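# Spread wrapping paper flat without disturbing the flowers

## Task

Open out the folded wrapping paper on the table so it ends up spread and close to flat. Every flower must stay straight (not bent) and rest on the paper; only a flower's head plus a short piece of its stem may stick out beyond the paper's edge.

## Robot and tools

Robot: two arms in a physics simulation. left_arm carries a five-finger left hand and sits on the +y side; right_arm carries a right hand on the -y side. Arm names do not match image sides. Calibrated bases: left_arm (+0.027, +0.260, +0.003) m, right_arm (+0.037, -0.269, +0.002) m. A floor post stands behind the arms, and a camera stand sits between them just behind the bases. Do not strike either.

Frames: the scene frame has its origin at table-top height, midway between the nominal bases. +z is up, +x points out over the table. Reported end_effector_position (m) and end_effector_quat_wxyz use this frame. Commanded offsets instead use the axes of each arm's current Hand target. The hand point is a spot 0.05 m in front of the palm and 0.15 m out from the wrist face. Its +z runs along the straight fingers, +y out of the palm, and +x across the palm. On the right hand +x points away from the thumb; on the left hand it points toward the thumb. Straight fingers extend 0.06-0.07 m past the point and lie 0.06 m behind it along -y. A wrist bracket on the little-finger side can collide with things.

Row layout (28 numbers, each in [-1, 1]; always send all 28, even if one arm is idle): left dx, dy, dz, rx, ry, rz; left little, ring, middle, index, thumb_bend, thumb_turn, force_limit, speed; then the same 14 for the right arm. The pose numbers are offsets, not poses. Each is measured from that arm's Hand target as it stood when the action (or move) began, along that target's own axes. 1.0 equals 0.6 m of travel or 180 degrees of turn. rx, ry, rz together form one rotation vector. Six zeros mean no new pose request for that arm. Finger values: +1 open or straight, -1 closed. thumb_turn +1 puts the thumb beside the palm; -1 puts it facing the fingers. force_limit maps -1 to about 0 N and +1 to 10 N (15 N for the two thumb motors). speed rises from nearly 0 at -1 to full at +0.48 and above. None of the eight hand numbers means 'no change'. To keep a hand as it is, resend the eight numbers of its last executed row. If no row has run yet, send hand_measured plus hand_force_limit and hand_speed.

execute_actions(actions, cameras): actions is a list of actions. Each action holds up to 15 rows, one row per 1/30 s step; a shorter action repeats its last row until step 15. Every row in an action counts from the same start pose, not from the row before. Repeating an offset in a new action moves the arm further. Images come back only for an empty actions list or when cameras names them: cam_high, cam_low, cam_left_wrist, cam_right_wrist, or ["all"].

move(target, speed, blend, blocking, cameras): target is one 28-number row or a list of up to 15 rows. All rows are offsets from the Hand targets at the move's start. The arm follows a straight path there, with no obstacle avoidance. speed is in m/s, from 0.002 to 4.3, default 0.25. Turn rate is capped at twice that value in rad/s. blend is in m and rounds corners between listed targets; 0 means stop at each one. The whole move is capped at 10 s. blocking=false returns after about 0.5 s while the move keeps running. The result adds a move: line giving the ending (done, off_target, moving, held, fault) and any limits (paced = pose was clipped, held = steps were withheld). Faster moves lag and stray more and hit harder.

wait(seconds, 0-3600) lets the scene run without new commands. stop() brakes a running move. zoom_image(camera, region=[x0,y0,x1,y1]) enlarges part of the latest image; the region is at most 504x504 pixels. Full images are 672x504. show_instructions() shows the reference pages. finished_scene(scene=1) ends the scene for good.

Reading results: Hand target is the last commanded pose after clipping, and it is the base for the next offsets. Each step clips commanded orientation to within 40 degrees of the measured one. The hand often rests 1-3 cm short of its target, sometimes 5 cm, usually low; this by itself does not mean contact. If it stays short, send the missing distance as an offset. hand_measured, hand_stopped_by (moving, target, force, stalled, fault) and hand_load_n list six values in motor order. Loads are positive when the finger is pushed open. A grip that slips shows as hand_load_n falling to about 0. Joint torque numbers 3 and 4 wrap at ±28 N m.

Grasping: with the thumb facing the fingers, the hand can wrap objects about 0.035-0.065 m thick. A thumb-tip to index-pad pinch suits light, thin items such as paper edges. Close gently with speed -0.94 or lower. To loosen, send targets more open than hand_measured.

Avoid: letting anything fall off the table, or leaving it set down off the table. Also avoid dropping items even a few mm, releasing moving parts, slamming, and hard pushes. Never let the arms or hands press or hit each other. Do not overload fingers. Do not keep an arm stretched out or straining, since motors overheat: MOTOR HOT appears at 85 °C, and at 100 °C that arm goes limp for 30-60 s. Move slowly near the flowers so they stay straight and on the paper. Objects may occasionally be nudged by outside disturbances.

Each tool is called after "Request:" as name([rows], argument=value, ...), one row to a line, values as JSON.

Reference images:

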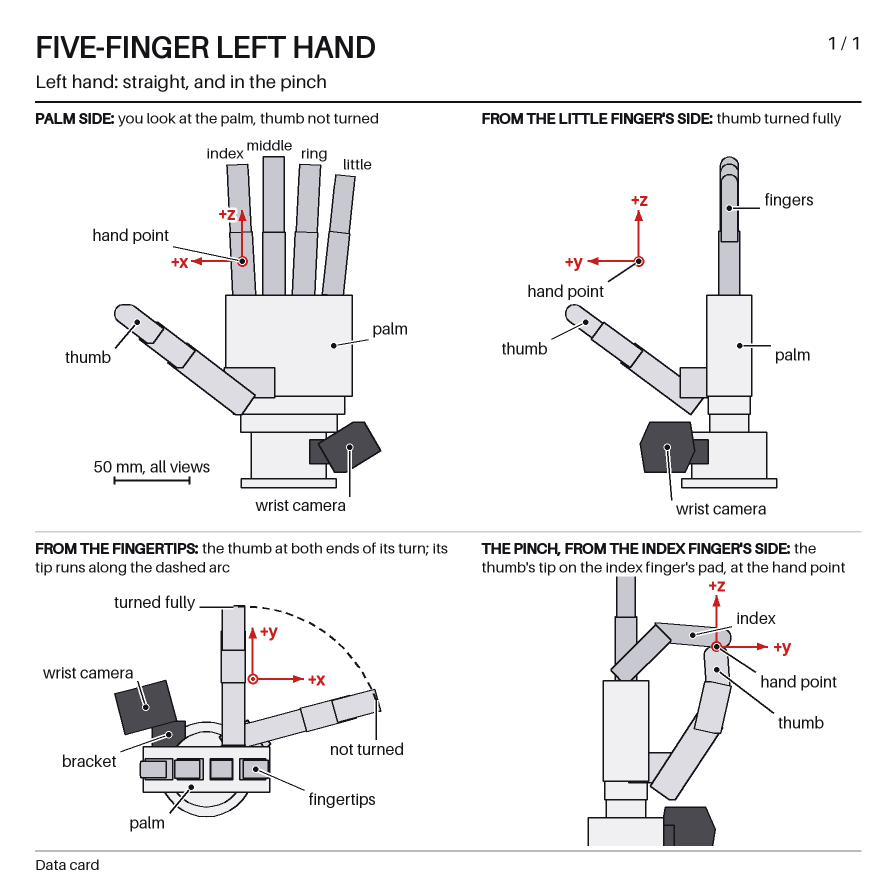

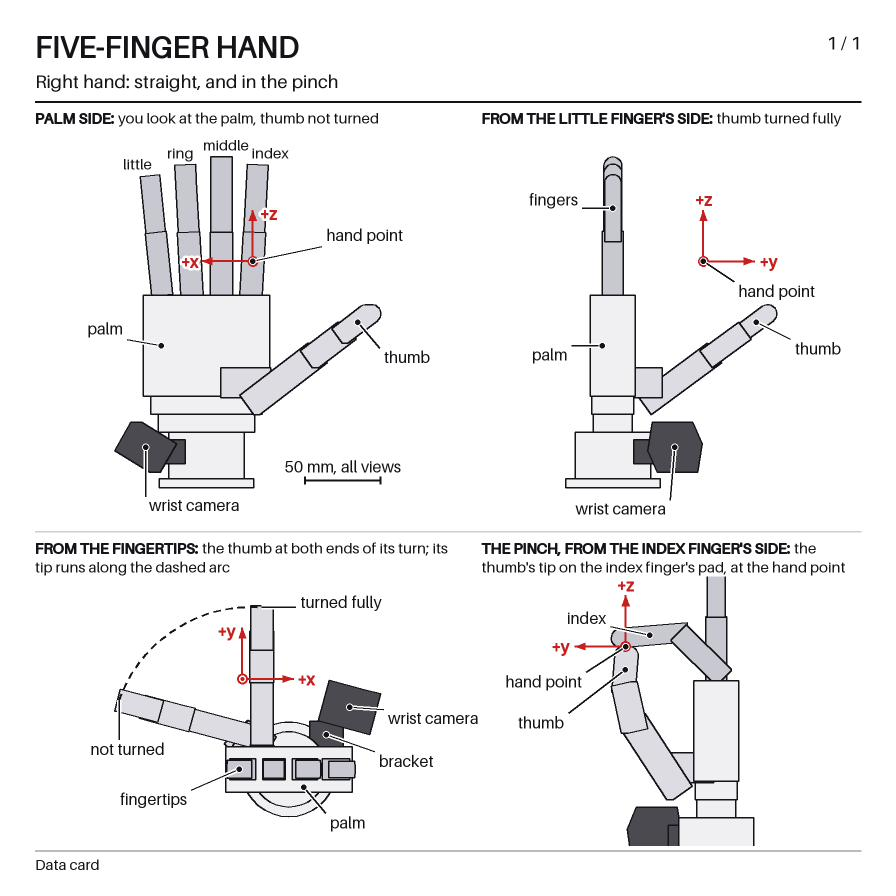

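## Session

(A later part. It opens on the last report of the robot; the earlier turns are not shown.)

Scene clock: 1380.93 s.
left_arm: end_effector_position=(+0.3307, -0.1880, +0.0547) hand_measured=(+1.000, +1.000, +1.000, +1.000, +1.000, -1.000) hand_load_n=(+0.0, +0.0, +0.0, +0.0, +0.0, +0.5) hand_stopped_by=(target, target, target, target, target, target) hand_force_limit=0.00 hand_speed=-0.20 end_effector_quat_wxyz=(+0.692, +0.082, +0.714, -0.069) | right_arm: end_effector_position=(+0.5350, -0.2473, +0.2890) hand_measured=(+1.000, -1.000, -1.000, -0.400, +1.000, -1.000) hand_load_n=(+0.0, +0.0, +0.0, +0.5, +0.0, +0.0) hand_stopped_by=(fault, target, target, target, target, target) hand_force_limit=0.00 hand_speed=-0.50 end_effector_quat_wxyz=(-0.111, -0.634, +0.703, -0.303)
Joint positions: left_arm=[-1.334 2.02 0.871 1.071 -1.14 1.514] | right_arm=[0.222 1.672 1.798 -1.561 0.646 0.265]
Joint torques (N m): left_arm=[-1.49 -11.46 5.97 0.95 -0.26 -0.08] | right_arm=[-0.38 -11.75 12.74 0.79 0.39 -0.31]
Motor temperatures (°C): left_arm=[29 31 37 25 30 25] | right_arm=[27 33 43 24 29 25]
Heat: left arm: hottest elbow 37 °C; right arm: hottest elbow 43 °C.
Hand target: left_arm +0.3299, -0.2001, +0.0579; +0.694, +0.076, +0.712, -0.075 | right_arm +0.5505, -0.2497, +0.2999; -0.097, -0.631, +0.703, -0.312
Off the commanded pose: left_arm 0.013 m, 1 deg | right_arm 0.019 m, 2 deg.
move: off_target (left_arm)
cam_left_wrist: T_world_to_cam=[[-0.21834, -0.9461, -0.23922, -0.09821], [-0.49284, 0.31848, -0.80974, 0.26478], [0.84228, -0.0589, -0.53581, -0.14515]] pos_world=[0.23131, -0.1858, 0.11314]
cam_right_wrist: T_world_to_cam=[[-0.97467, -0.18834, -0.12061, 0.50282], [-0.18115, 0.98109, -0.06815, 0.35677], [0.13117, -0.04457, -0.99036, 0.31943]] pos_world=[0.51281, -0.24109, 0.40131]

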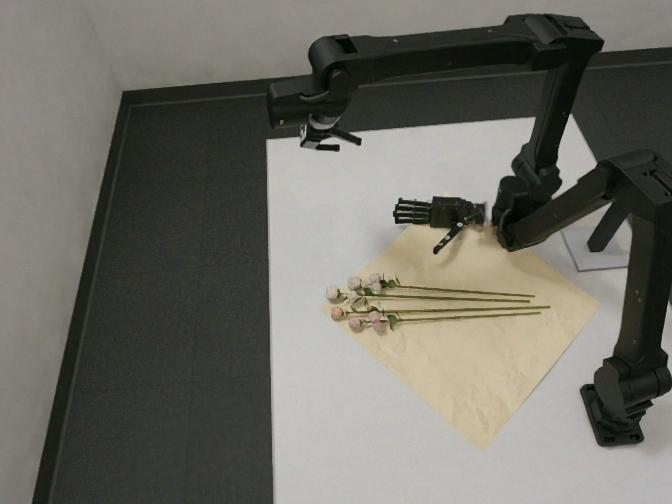

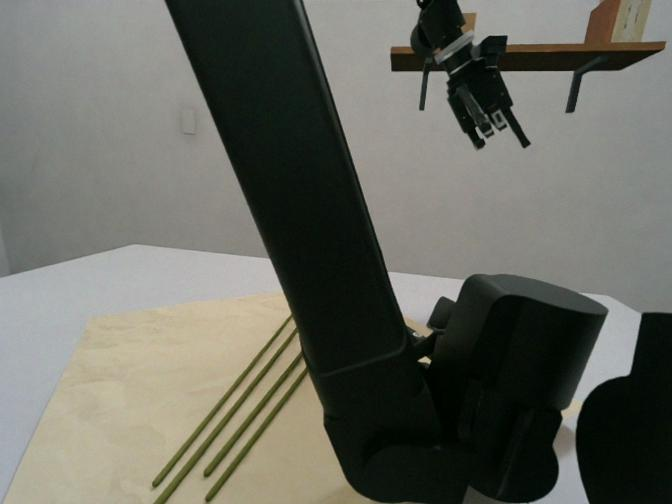

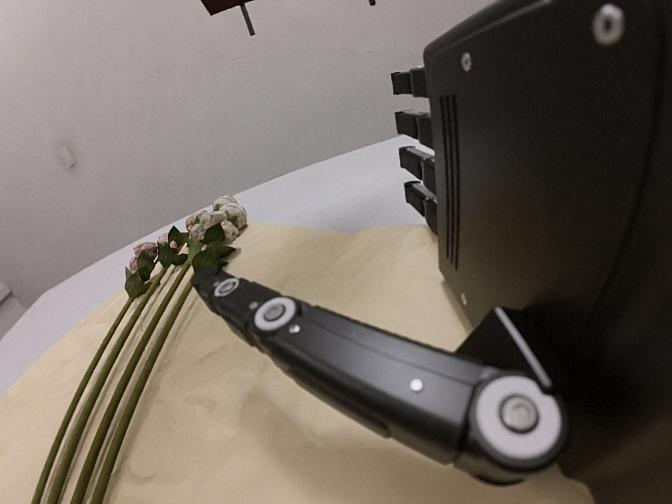

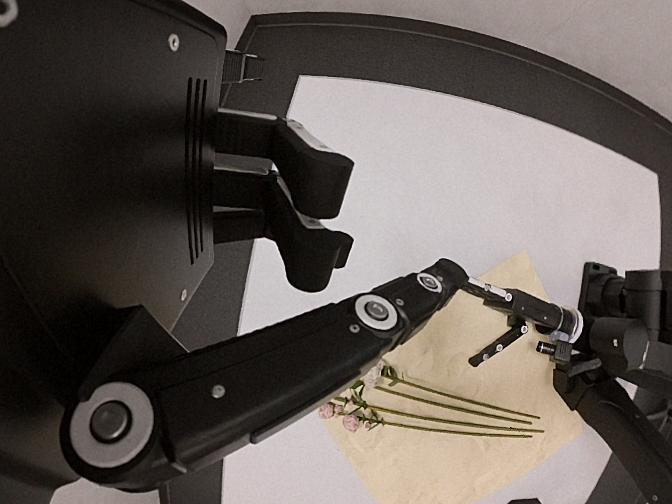

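Request:
move(target=[-0.1333,0.0131,-0.0105,0,0,0,1,1,1,1,1,-1,0,-0.2, 0,0,0,0,0,0,-1,-1,-1,-0.4,1,-1,0,-0.5], cameras=["all"], speed=0.07)

Request:
zoom_image(camera="cam_high", region=[320, 130, 620, 360])

Request:
zoom_image(camera="cam_right_wrist", region=[320, 200, 672, 460])

Scene clock: 1405.27 s.
left_arm: end_effector_position=(+0.3303, -0.1879, +0.1259) hand_measured=(+1.000, +1.000, +1.000, +1.000, +1.000, -1.000) hand_load_n=(-0.5, +0.0, +0.0, +0.0, +0.0, +0.5) hand_stopped_by=(target, target, target, target, target, target) hand_force_limit=0.00 hand_speed=-0.20 end_effector_quat_wxyz=(+0.691, +0.083, +0.715, -0.067) | right_arm: end_effector_position=(+0.5350, -0.2473, +0.2890) hand_measured=(+1.000, -1.000, -1.000, -0.400, +1.000, -1.000) hand_load_n=(+0.0, +0.0, +0.0, +0.0, -0.5, +0.0) hand_stopped_by=(fault, target, target, target, target, target) hand_force_limit=0.00 hand_speed=-0.50 end_effector_quat_wxyz=(-0.111, -0.634, +0.703, -0.303)
Joint positions: left_arm=[-1.334 1.833 0.871 0.877 -1.142 1.514] | right_arm=[0.222 1.672 1.798 -1.561 0.646 0.265]
Joint torques (N m): left_arm=[-1.79 -12.92 5.44 0.84 -0.2 -0.06] | right_arm=[-0.26 -11.81 12.72 0.8 0.38 -0.29]
Heat: left arm: hottest elbow 38 °C; right arm: hottest elbow 44 °C.
Hand target: left_arm +0.3274, -0.1914, +0.1380; +0.694, +0.076, +0.712, -0.075 | right_arm +0.5505, -0.2497, +0.2999; -0.097, -0.631, +0.703, -0.312
Off the commanded pose: left_arm 0.013 m, 1 deg | right_arm 0.019 m, 2 deg.
move: off_target (left_arm)
cam_left_wrist: T_world_to_cam=[[-0.21797, -0.94484, -0.24449, -0.08036], [-0.49404, 0.32286, -0.80727, 0.32317], [0.84167, -0.05518, -0.53716, -0.10558]] pos_world=[0.23101, -0.18609, 0.18452]
cam_right_wrist: T_world_to_cam=[[-0.97467, -0.18834, -0.12061, 0.50282], [-0.18115, 0.98109, -0.06815, 0.35677], [0.13117, -0.04457, -0.99036, 0.31943]] pos_world=[0.51281, -0.24109, 0.40131]

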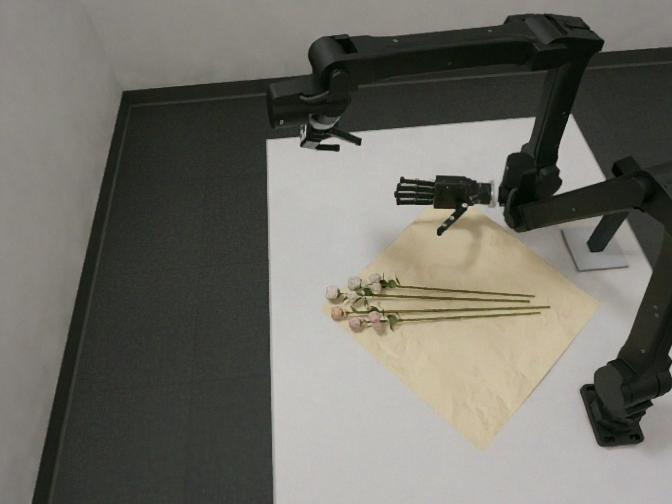

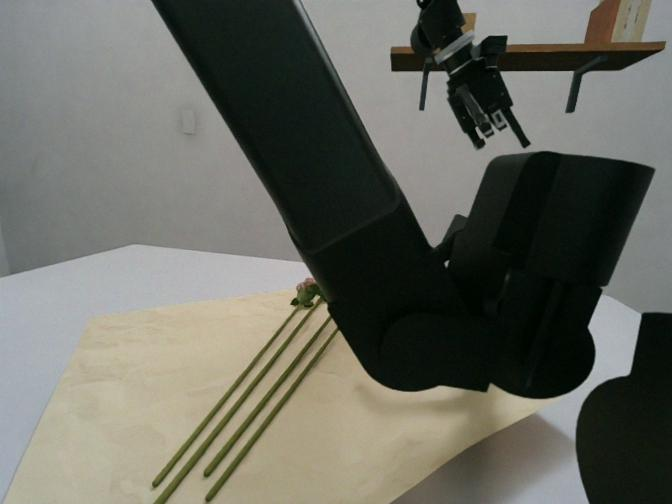

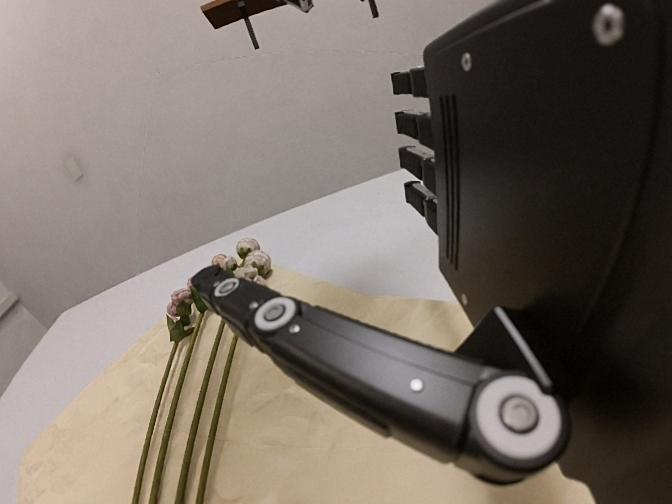

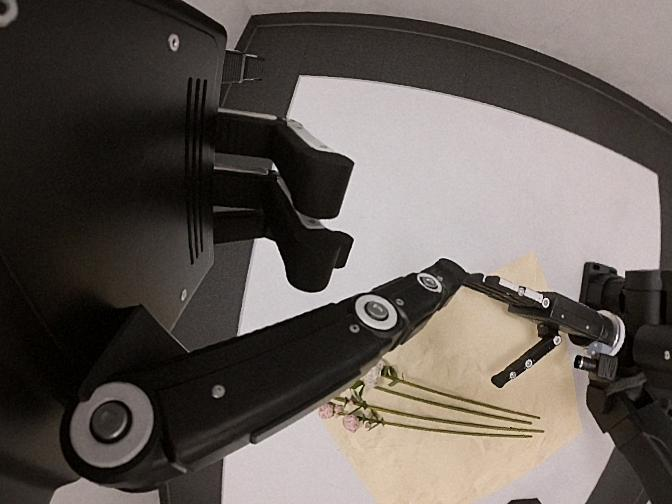

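Scaled by 1.680 from the camera's image (finer frame: 960x720).

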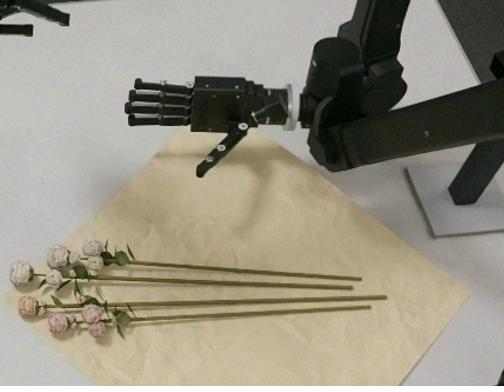

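Scaled by 1.432 from the camera's image (finer frame: 960x720).

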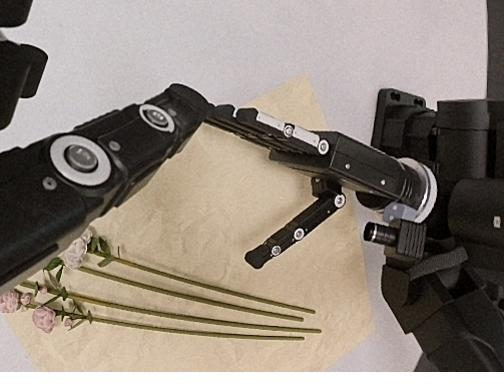

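Request:
move(target=[-0.14,0.0,0.0,0,0,0,1,1,1,1,1,-1,0,-0.2, 0,0,0,0,0,0,-1,-1,-1,-0.4,1,-1,0,-0.5], cameras=["all"], speed=0.07)

Request:
zoom_image(camera="cam_high", region=[320, 130, 620, 360])

Request:
zoom_image(camera="cam_right_wrist", region=[320, 200, 672, 460])

Scene clock: 1417.00 s.
left_arm: end_effector_position=(+0.3284, -0.1792, +0.1966) hand_measured=(+1.000, +1.000, +1.000, +1.000, +1.000, -1.000) hand_load_n=(+0.0, +0.0, +0.0, +0.0, +0.0, +0.5) hand_stopped_by=(target, target, target, target, target, target) hand_force_limit=0.00 hand_speed=-0.20 end_effector_quat_wxyz=(+0.687, +0.094, +0.718, -0.056) | right_arm: end_effector_position=(+0.5350, -0.2473, +0.2890) hand_measured=(+1.000, -1.000, -1.000, -0.400, +1.000, -1.000) hand_load_n=(+0.0, +0.0, +0.0, +0.0, +0.0, +0.0) hand_stopped_by=(fault, target, target, target, target, target) hand_force_limit=0.00 hand_speed=-0.50 end_effector_quat_wxyz=(-0.111, -0.634, +0.703, -0.303)
Joint positions: left_arm=[-1.334 1.651 0.89 0.643 -1.142 1.514] | right_arm=[0.222 1.672 1.798 -1.561 0.646 0.265]
Joint torques (N m): left_arm=[-1.14 -11.93 9.48 0.83 -0.06 -0.04] | right_arm=[-0.32 -11.87 12.74 0.83 0.39 -0.29]
Heat: left arm: hottest elbow 38 °C; right arm: hottest elbow 44 °C.
Hand target: left_arm +0.3294, -0.1917, +0.2220; +0.694, +0.076, +0.712, -0.075 | right_arm +0.5505, -0.2497, +0.2999; -0.097, -0.631, +0.703, -0.312
Off the commanded pose: left_arm 0.028 m, 3 deg | right_arm 0.019 m, 2 deg.
move: off_target (left_arm)
cam_left_wrist: T_world_to_cam=[[-0.21982, -0.93641, -0.27352, -0.04741], [-0.4997, 0.34888, -0.79283, 0.38013], [0.83784, -0.03761, -0.54461, -0.05977]] pos_world=[0.22961, -0.17926, 0.25586]
cam_right_wrist: T_world_to_cam=[[-0.97467, -0.18834, -0.12061, 0.50282], [-0.18115, 0.98109, -0.06815, 0.35677], [0.13117, -0.04457, -0.99036, 0.31943]] pos_world=[0.51281, -0.24109, 0.40131]

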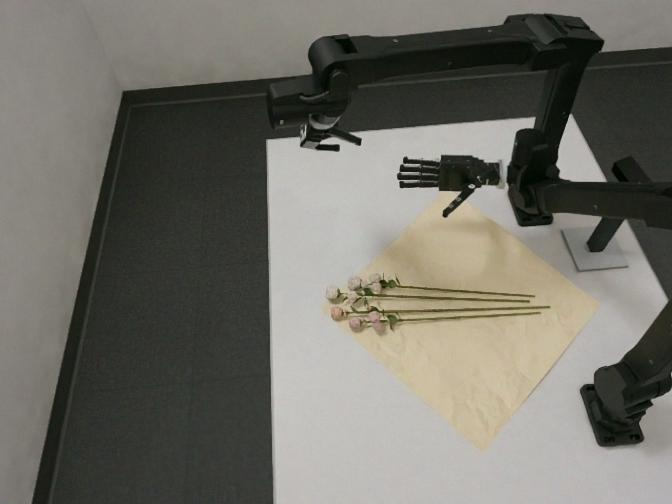

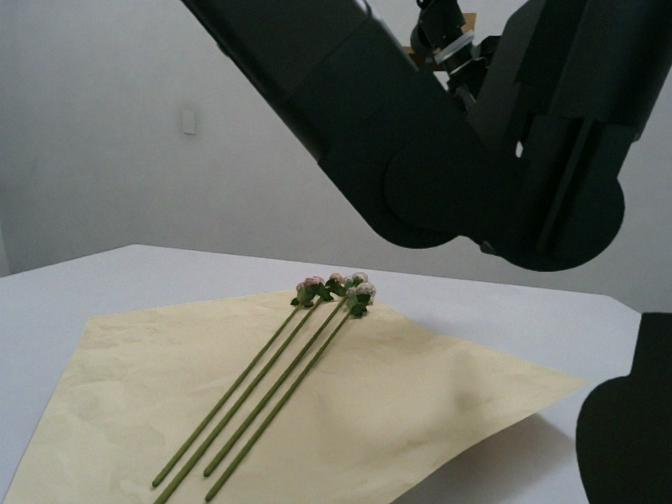

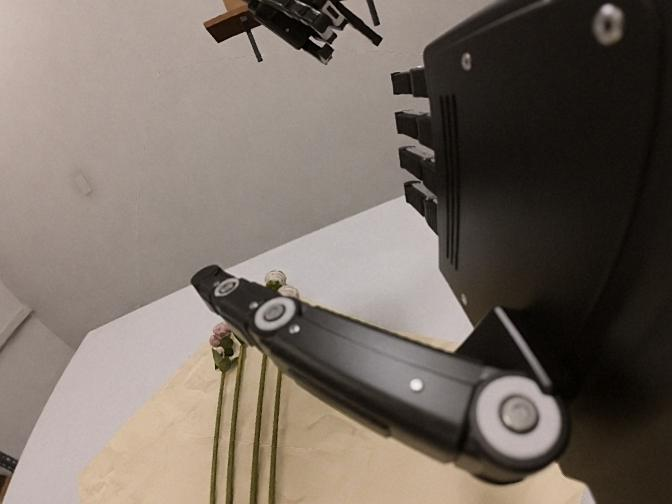

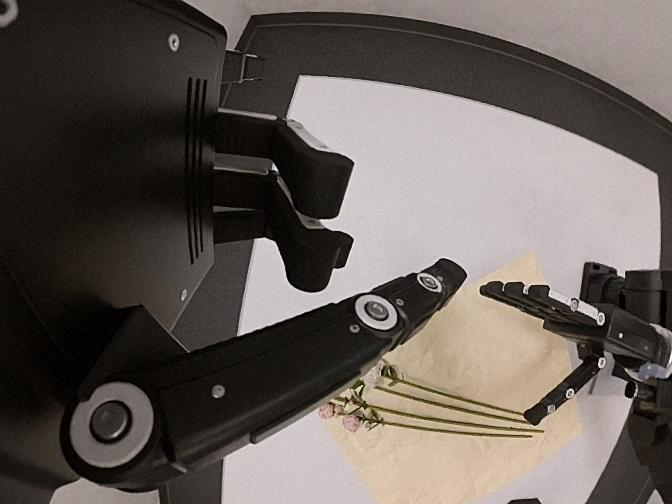

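Scaled by 1.680 from the camera's image (finer frame: 960x720).

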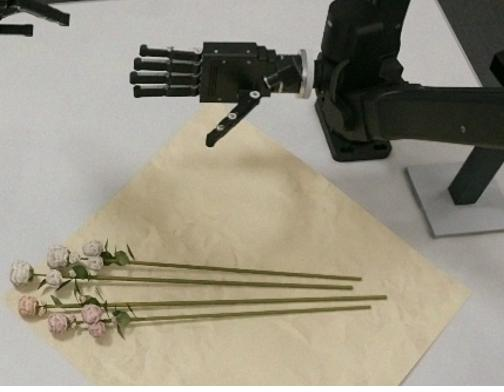

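Scaled by 1.432 from the camera's image (finer frame: 960x720).

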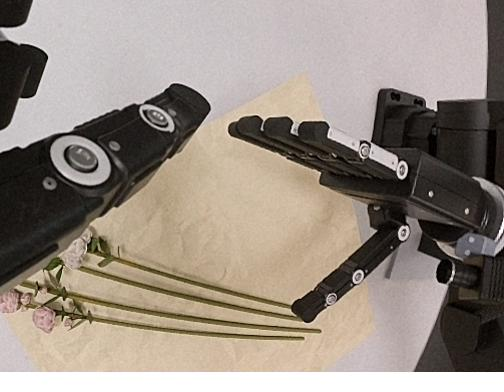

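Request:
move([
  [0.1222,-0.1077,-0.0748,0.1244,0.028,0,1,1,1,1,1,-1,0,-0.2, 0,0,0,0,0,0,-1,-1,-1,-0.4,1,-1,0,-0.5],
  [0.2553,-0.1075,-0.0713,0.1244,0.028,0,1,1,1,1,1,-1,0,-0.2, 0,0,0,0,0,0,-1,-1,-1,-0.4,1,-1,0,-0.5],
], cameras=["all"], speed=[0.1,0.07])

Request:
zoom_image(camera="cam_high", region=[320, 130, 620, 360])

Request:
zoom_image(camera="cam_right_wrist", region=[320, 200, 672, 460])

Scene clock: 1484.03 s.
left_arm: end_effector_position=(+0.3184, -0.1999, +0.1936) hand_measured=(+1.000, +1.000, +1.000, +1.000, +1.000, -1.000) hand_load_n=(+0.0, +0.0, +0.0, +0.0, +0.0, +0.5) hand_stopped_by=(target, target, target, target, target, target) hand_force_limit=0.00 hand_speed=-0.20 end_effector_quat_wxyz=(+0.680, +0.119, +0.717, -0.093) | right_arm: end_effector_position=(+0.5350, -0.2473, +0.2890) hand_measured=(+1.000, -1.000, -1.000, -0.400, +1.000, -1.000) hand_load_n=(+0.0, +0.0, +0.0, +0.0, +0.0, +0.0) hand_stopped_by=(fault, target, target, target, target, target) hand_force_limit=0.00 hand_speed=-0.50 end_effector_quat_wxyz=(-0.111, -0.634, +0.703, -0.303)
Joint positions: left_arm=[-1.357 1.651 0.89 0.641 -1.075 1.494] | right_arm=[0.222 1.672 1.798 -1.561 0.646 0.265]
Joint torques (N m): left_arm=[-1.26 -10.29 5.97 1.17 -0.24 -0.01] | right_arm=[-0.26 -11.75 12.71 0.81 0.39 -0.29]
Heat: left arm: hottest elbow 40 °C; right arm: hottest elbow 45 °C.
Hand target: left_arm +0.3194, -0.1981, +0.1946; +0.682, +0.116, +0.716, -0.090 (not the last commanded pose) | right_arm +0.5505, -0.2497, +0.2999; -0.097, -0.631, +0.703, -0.312
Off the commanded pose: left_arm 0.140 m, 18 deg | right_arm 0.019 m, 2 deg.
move: held (left_arm; a check stopped the path); path passed 0 of 2 targets; limits=held
pose unreachable (left arm): on one or more control steps of this call, first in action 0 (counted from 0), this arm could not follow its commanded pose, so it was not sent that pose on those steps. It may still have moved: this result reports where it is.
cause: moving toward the commanded pose would bring a part of the arm too close to another arm (a part of this arm just beyond joint 4 (wrist pitch) and a part of the right arm just beyond its joint 2 (shoulder), along the way the arms are being sent, or toward where that arm still pushes).
cam_left_wrist: T_world_to_cam=[[-0.30534, -0.91829, -0.25202, -0.04305], [-0.47807, 0.37672, -0.79343, 0.37877], [0.82354, -0.12178, -0.55403, -0.06421]] pos_world=[0.22081, -0.19004, 0.2541]
cam_right_wrist: T_world_to_cam=[[-0.97467, -0.18834, -0.12061, 0.50282], [-0.18115, 0.98109, -0.06815, 0.35677], [0.13117, -0.04457, -0.99036, 0.31943]] pos_world=[0.51281, -0.24109, 0.40131]

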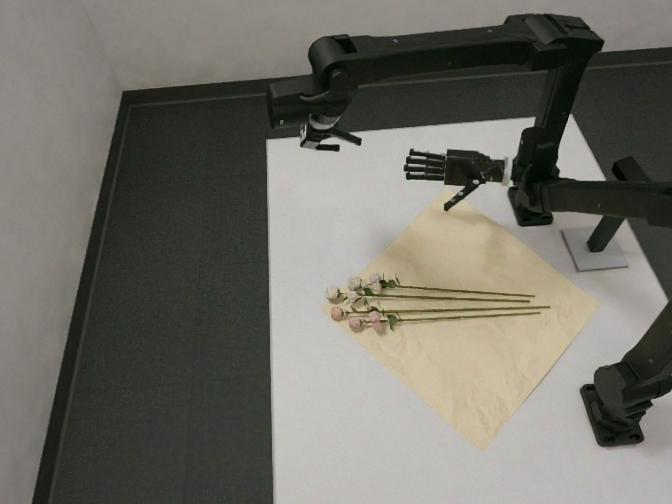

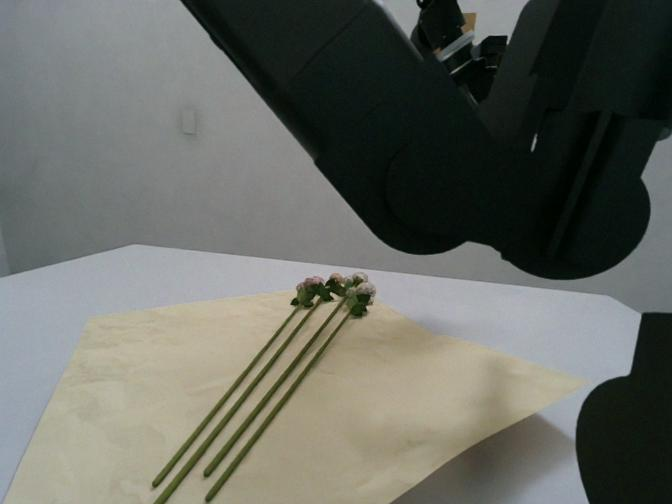

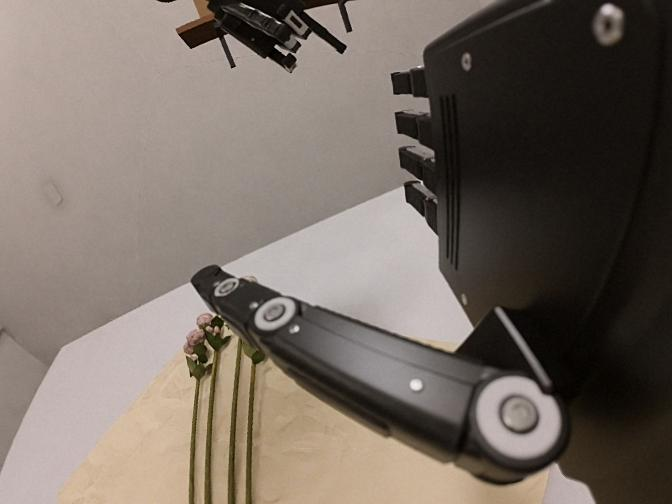

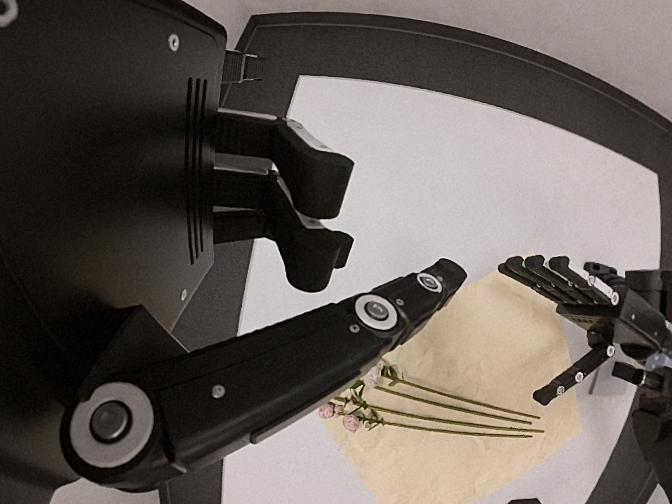

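Scaled by 1.680 from the camera's image (finer frame: 960x720).

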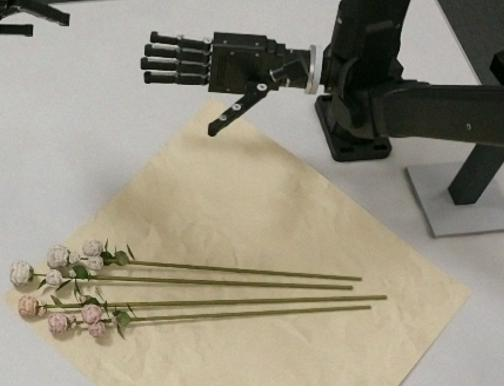

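Scaled by 1.432 from the camera's image (finer frame: 960x720).

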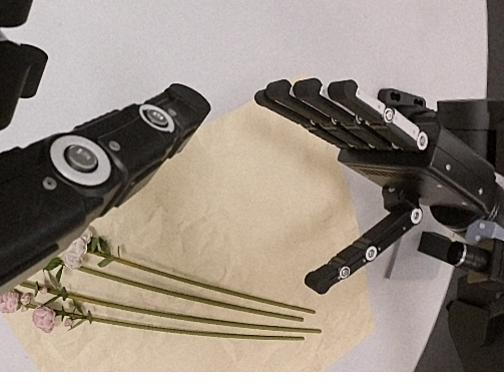

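Request:
move([
  [-0.0745,0.1938,-0.0617,0,0,0,1,1,1,1,1,-1,0,-0.2, 0,0,0,0,0,0,-1,-1,-1,-0.4,1,-1,0,-0.5],
  [-0.0567,0.0770,-0.3208,0.0766,0.3212,-0.3763,1,1,1,1,1,-1,0,-0.2, 0,0,0,0,0,0,-1,-1,-1,-0.4,1,-1,0,-0.5],
], cameras=["all"], speed=0.15)

Request:
zoom_image(camera="cam_high", region=[320, 130, 620, 360])

Scene clock: 1546.47 s.
left_arm: end_effector_position=(+0.1466, -0.0984, +0.2345) hand_measured=(+1.000, +1.000, +1.000, +1.000, +1.000, -1.000) hand_load_n=(+0.0, +0.0, +0.0, +0.0, +0.0, +0.0) hand_stopped_by=(target, target, target, target, target, target) hand_force_limit=0.00 hand_speed=-0.20 end_effector_quat_wxyz=(+0.092, -0.179, +0.876, -0.438) | right_arm: end_effector_position=(+0.5350, -0.2473, +0.2890) hand_measured=(+1.000, -1.000, -1.000, -0.400, +1.000, -1.000) hand_load_n=(+0.0, +0.0, +0.0, +0.0, +0.0, +0.0) hand_stopped_by=(fault, target, target, target, target, target) hand_force_limit=0.00 hand_speed=-0.50 end_effector_quat_wxyz=(-0.111, -0.634, +0.703, -0.303)
Joint positions: left_arm=[-1.149 0.831 0.79 -0.603 -0.007 0] | right_arm=[0.222 1.672 1.798 -1.561 0.646 0.265]
Joint torques (N m): left_arm=[-0.91 -3.55 7.79 2.07 0.11 -0.06] | right_arm=[-0.26 -11.69 12.72 0.8 0.38 -0.29]
Heat: left arm: hottest elbow 39 °C; right arm: hottest elbow 45 °C.
Hand target: left_arm +0.1503, -0.0999, +0.2403; +0.096, -0.184, +0.868, -0.451 | right_arm +0.5505, -0.2497, +0.2999; -0.097, -0.631, +0.703, -0.312
Off the commanded pose: left_arm 0.007 m, 2 deg | right_arm 0.019 m, 2 deg.
move: done
cam_left_wrist: T_world_to_cam=[[0.019, -0.62353, 0.78156, -0.25297], [-0.97441, 0.16358, 0.15419, 0.12044], [-0.22399, -0.76449, -0.60447, 0.21446]] pos_world=[0.17021, -0.01348, 0.30878]
cam_right_wrist: T_world_to_cam=[[-0.97467, -0.18834, -0.12061, 0.50282], [-0.18115, 0.98109, -0.06815, 0.35677], [0.13117, -0.04457, -0.99036, 0.31943]] pos_world=[0.51281, -0.24109, 0.40131]

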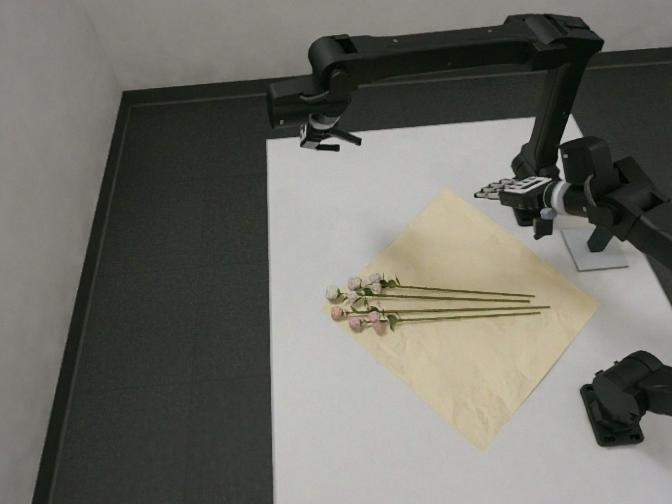

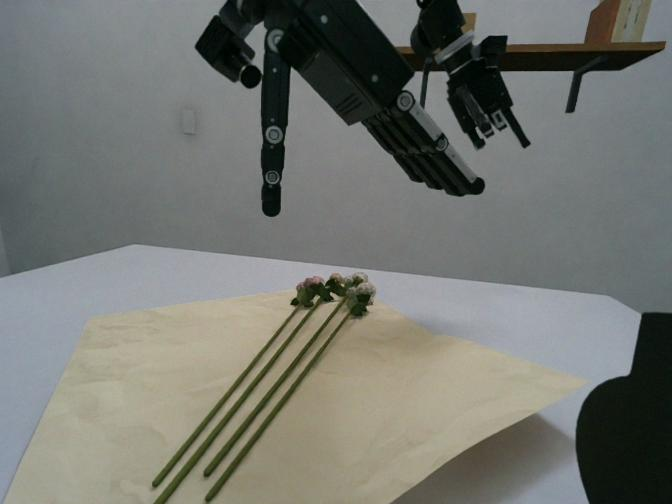

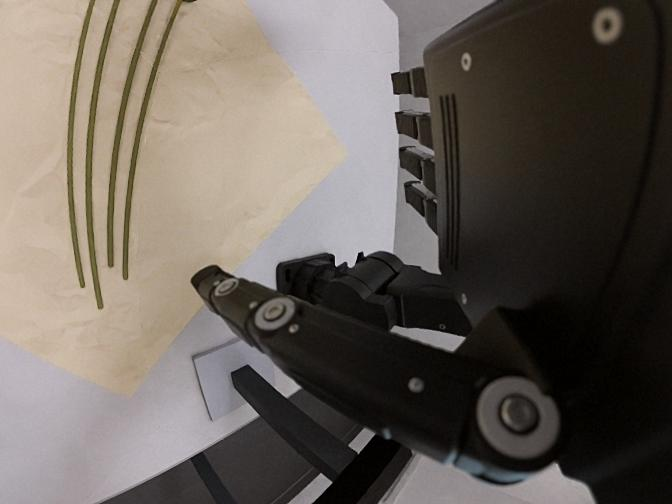

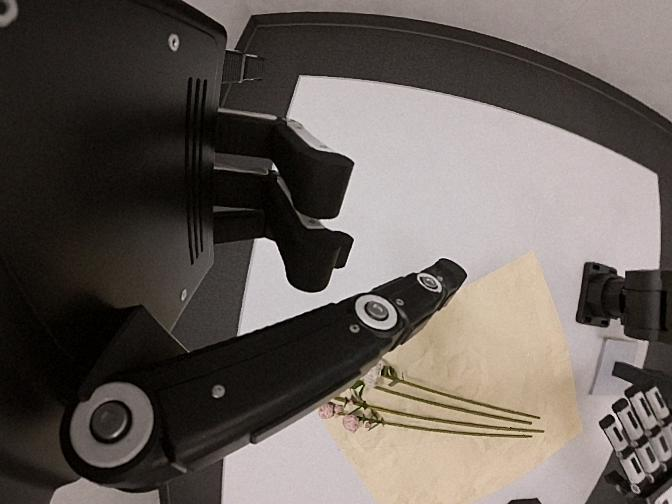

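Scaled by 1.680 from the camera's image (finer frame: 960x720).

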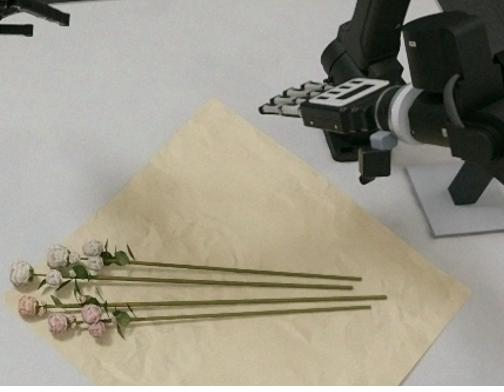

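Request:
move(target=[0.0358,0.1212,0.3218,0,0,0,1,1,1,1,1,1,0,-0.2, 0,0,0,0,0,0,-1,-1,-1,-0.4,1,-1,0,-0.5], cameras=["all"], speed=0.1)

Request:
zoom_image(camera="cam_high", region=[320, 130, 620, 360])

Request:
zoom_image(camera="cam_low", region=[360, 240, 672, 504])

Scene clock: 1568.57 s.
left_arm: end_effector_position=(+0.1784, -0.2061, +0.0638) hand_measured=(+1.000, +1.000, +1.000, +1.000, +1.000, +1.000) hand_load_n=(+0.0, +0.0, +0.0, +0.0, +0.0, +0.0) hand_stopped_by=(target, target, target, target, target, target) hand_force_limit=0.00 hand_speed=-0.20 end_effector_quat_wxyz=(+0.096, -0.182, +0.875, -0.438) | right_arm: end_effector_position=(+0.5350, -0.2473, +0.2890) hand_measured=(+1.000, -1.000, -1.000, -0.400, +1.000, -1.000) hand_load_n=(+0.0, +0.0, +0.0, +0.0, +0.0, +0.0) hand_stopped_by=(fault, target, target, target, target, target) hand_force_limit=0.00 hand_speed=-0.50 end_effector_quat_wxyz=(-0.111, -0.634, +0.703, -0.303)
Joint positions: left_arm=[-1.188 1.381 0.681 0.058 -0.047 -0.025] | right_arm=[0.222 1.672 1.798 -1.561 0.646 0.265]
Joint torques (N m): left_arm=[-1.61 -6.83 6.82 1.99 -0.12 -0.11] | right_arm=[-0.32 -11.81 12.72 0.79 0.39 -0.29]
Heat: left arm: hottest elbow 39 °C; right arm: hottest elbow 46 °C.
Hand target: left_arm +0.1778, -0.2148, +0.0697; +0.096, -0.184, +0.868, -0.451 | right_arm +0.5505, -0.2497, +0.2999; -0.097, -0.631, +0.703, -0.312
Off the commanded pose: left_arm 0.011 m, 2 deg | right_arm 0.019 m, 2 deg.
move: off_target (left_arm)
cam_left_wrist: T_world_to_cam=[[0.01981, -0.62245, 0.78241, -0.18726], [-0.97641, 0.15623, 0.14902, 0.19448], [-0.21499, -0.76691, -0.60467, 0.03398]] pos_world=[0.20091, -0.12088, 0.13808]
cam_right_wrist: T_world_to_cam=[[-0.97467, -0.18834, -0.12061, 0.50282], [-0.18115, 0.98109, -0.06815, 0.35677], [0.13117, -0.04457, -0.99036, 0.31943]] pos_world=[0.51281, -0.24109, 0.40131]

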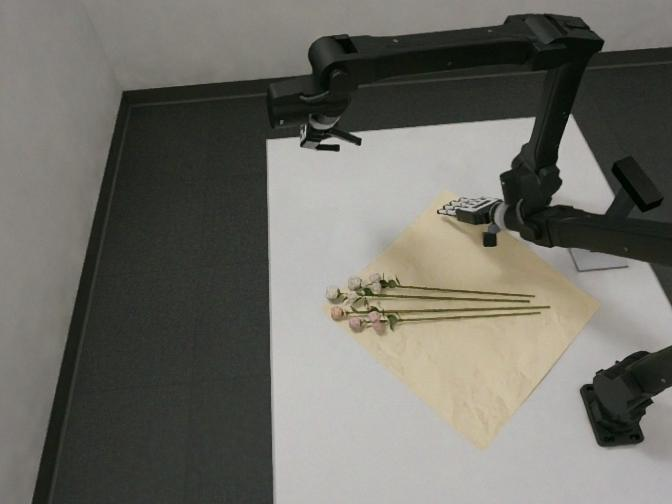

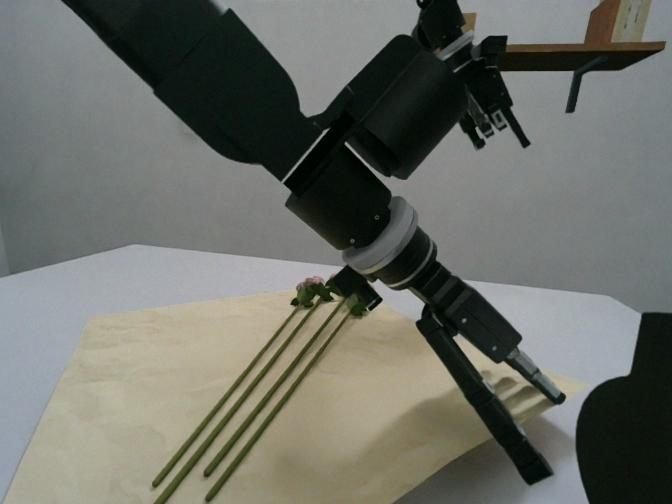

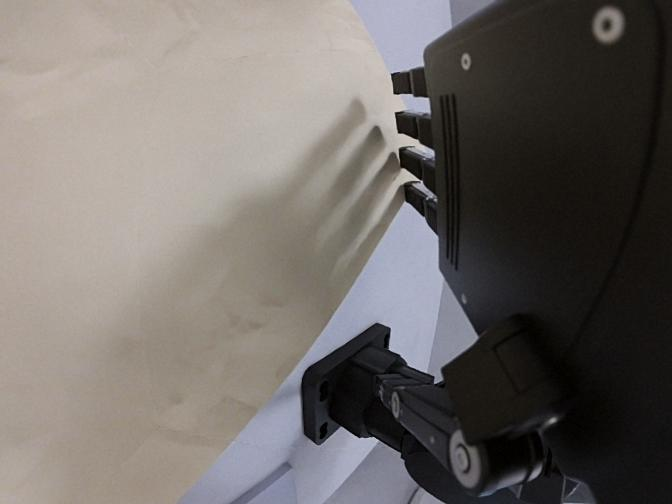

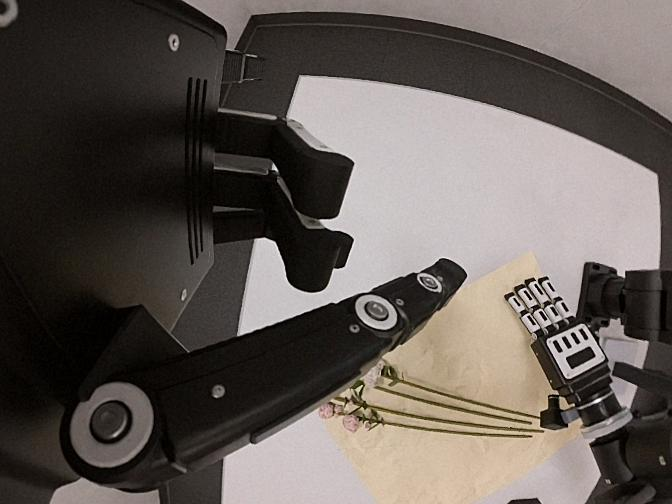

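Scaled by 1.680 from the camera's image (finer frame: 960x720).

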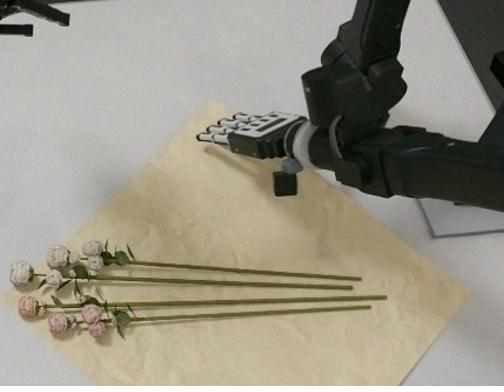

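Scaled by 1.615 from the camera's image (finer frame: 960x720).

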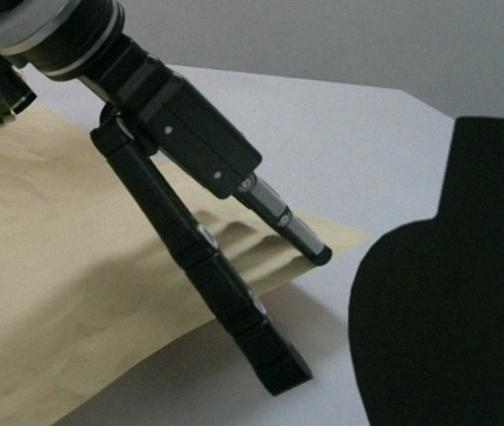

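Request:
move(target=[0,0.0614,0.0430,0,0,0,1,1,1,1,1,1,0,-0.2, 0,0,0,0,0,0,-1,-1,-1,-0.4,1,-1,0,-0.5], cameras=["cam_high","cam_low","cam_left_wrist"], speed=0.05)

Request:
zoom_image(camera="cam_low", region=[360, 240, 672, 504])

Scene clock: 1606.47 s.
left_arm: end_effector_position=(+0.1805, -0.2119, +0.0265) hand_measured=(+1.000, +1.000, +1.000, +1.000, +1.000, +1.000) hand_load_n=(+0.0, +0.0, +0.0, +0.0, +0.0, +0.0) hand_stopped_by=(target, target, target, target, target, target) hand_force_limit=0.00 hand_speed=-0.20 end_effector_quat_wxyz=(+0.097, -0.181, +0.871, -0.446) | right_arm: end_effector_position=(+0.5350, -0.2473, +0.2890) hand_measured=(+1.000, -1.000, -1.000, -0.400, +1.000, -1.000) hand_load_n=(-0.5, +0.0, +0.0, +0.0, +0.0, +0.0) hand_stopped_by=(fault, target, target, target, target, target) hand_force_limit=0.00 hand_speed=-0.50 end_effector_quat_wxyz=(-0.111, -0.634, +0.703, -0.303)
Joint positions: left_arm=[-1.188 1.485 0.645 0.216 -0.047 -0.025] | right_arm=[0.222 1.672 1.798 -1.561 0.646 0.265]
Joint torques (N m): left_arm=[-1.9 -7.41 5.15 2.15 -0.12 -0.14] | right_arm=[-0.44 -11.81 12.74 0.79 0.39 -0.29]
Heat: left arm: hottest elbow 39 °C; right arm: hottest elbow 46 °C.
Hand target: left_arm +0.1778, -0.2149, +0.0249; +0.096, -0.184, +0.868, -0.451 | right_arm +0.5505, -0.2497, +0.2999; -0.097, -0.631, +0.703, -0.312
Off the commanded pose: left_arm 0.004 m, 1 deg | right_arm 0.019 m, 2 deg.
move: done
cam_left_wrist: T_world_to_cam=[[0.01508, -0.60998, 0.79228, -0.15856], [-0.97727, 0.1586, 0.14071, 0.20399], [-0.21149, -0.77638, -0.59372, 0.00453]] pos_world=[0.2027, -0.12556, 0.09961]

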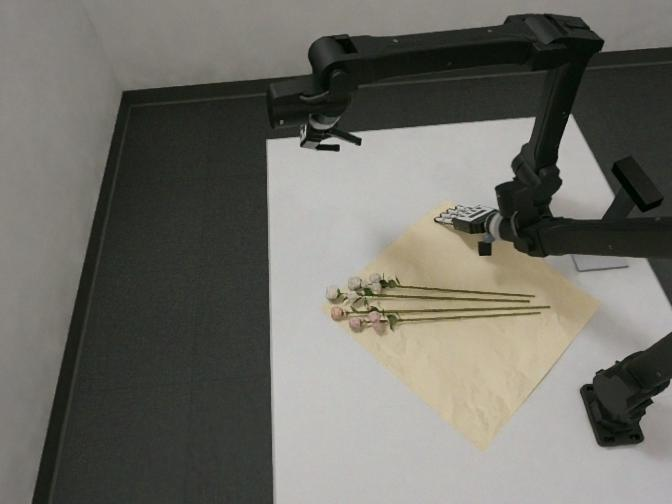

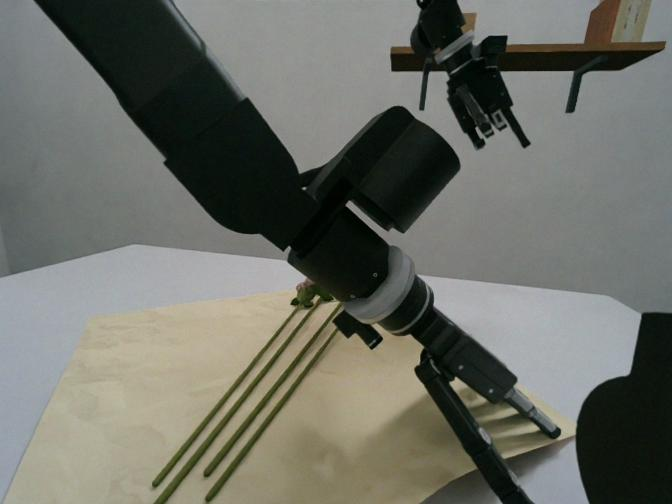

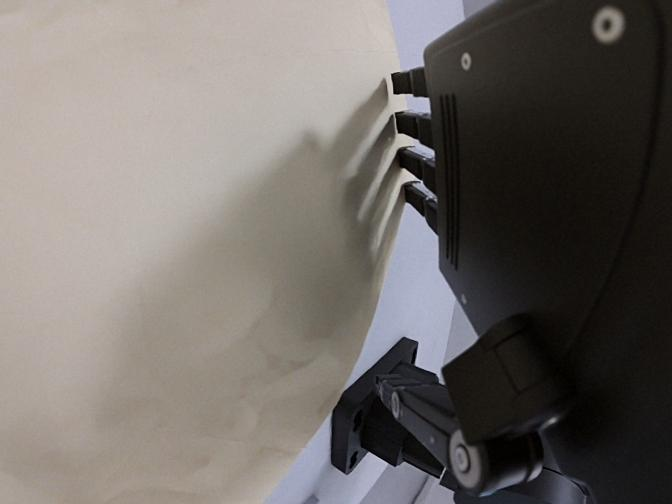

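Scaled by 1.615 from the camera's image (finer frame: 960x720).

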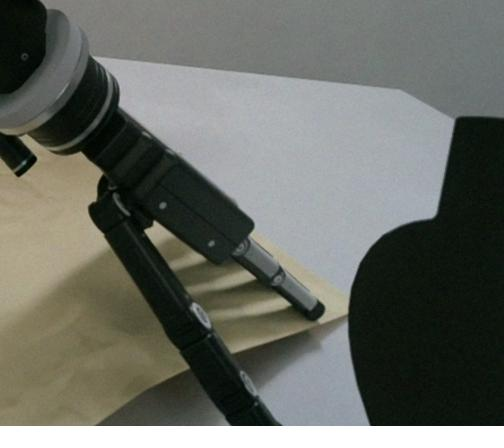

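Request:
move(target=[0,0.0164,0.0115,0,0,0,1,1,1,1,1,1,0,-0.2, 0,0,0,0,0,0,-1,-1,-1,-0.4,1,-1,0,-0.5], cameras=["cam_low"], speed=0.03)

Request:
zoom_image(camera="cam_low", region=[360, 240, 672, 504])

Scene clock: 1621.07 s.
left_arm: end_effector_position=(+0.1808, -0.2139, +0.0179) hand_measured=(+1.000, +1.000, +1.000, +1.000, +1.000, +1.000) hand_load_n=(+0.0, +0.0, +0.0, +0.0, +0.0, +0.0) hand_stopped_by=(target, target, target, target, target, target) hand_force_limit=0.00 hand_speed=-0.20 end_effector_quat_wxyz=(+0.096, -0.184, +0.869, -0.450) | right_arm: end_effector_position=(+0.5350, -0.2473, +0.2890) hand_measured=(+1.000, -1.000, -1.000, -0.400, +1.000, -1.000) hand_load_n=(+0.0, +0.5, +0.0, +0.0, +0.0, +0.0) hand_stopped_by=(fault, target, target, target, target, target) hand_force_limit=0.00 hand_speed=-0.50 end_effector_quat_wxyz=(-0.111, -0.634, +0.703, -0.303)
Joint positions: left_arm=[-1.188 1.513 0.636 0.261 -0.047 -0.032] | right_arm=[0.222 1.672 1.798 -1.561 0.646 0.265]
Joint torques (N m): left_arm=[-1.73 -7.06 4.82 2.04 -0.08 -0.1] | right_arm=[-0.32 -11.81 12.75 0.8 0.39 -0.28]
Heat: left arm: hottest elbow 38 °C; right arm: hottest elbow 46 °C.
Hand target: left_arm +0.1777, -0.2148, +0.0127; +0.096, -0.184, +0.868, -0.451 | right_arm +0.5505, -0.2497, +0.2999; -0.097, -0.631, +0.703, -0.312
Off the commanded pose: left_arm 0.006 m, 0 deg | right_arm 0.019 m, 2 deg.
move: done

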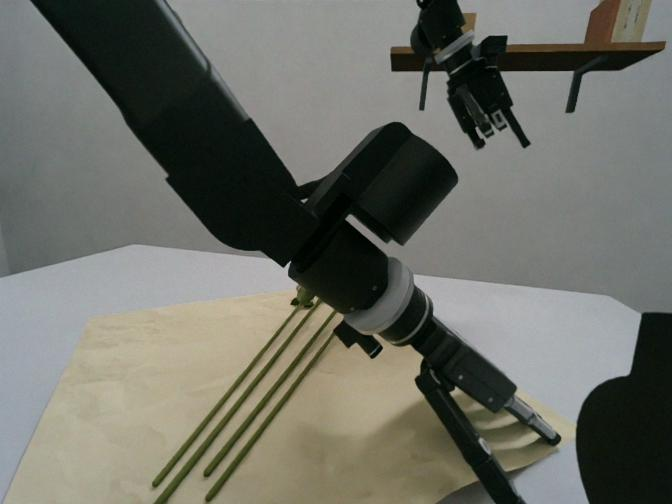

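Scaled by 1.615 from the camera's image (finer frame: 960x720).

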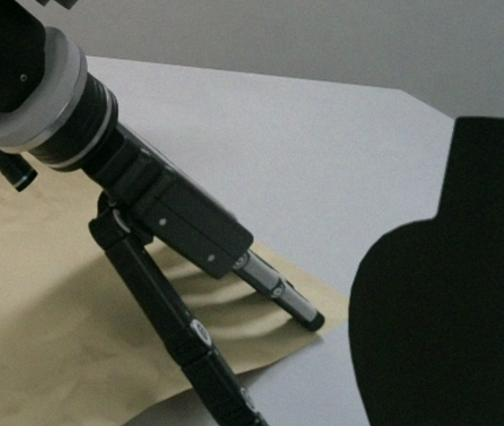

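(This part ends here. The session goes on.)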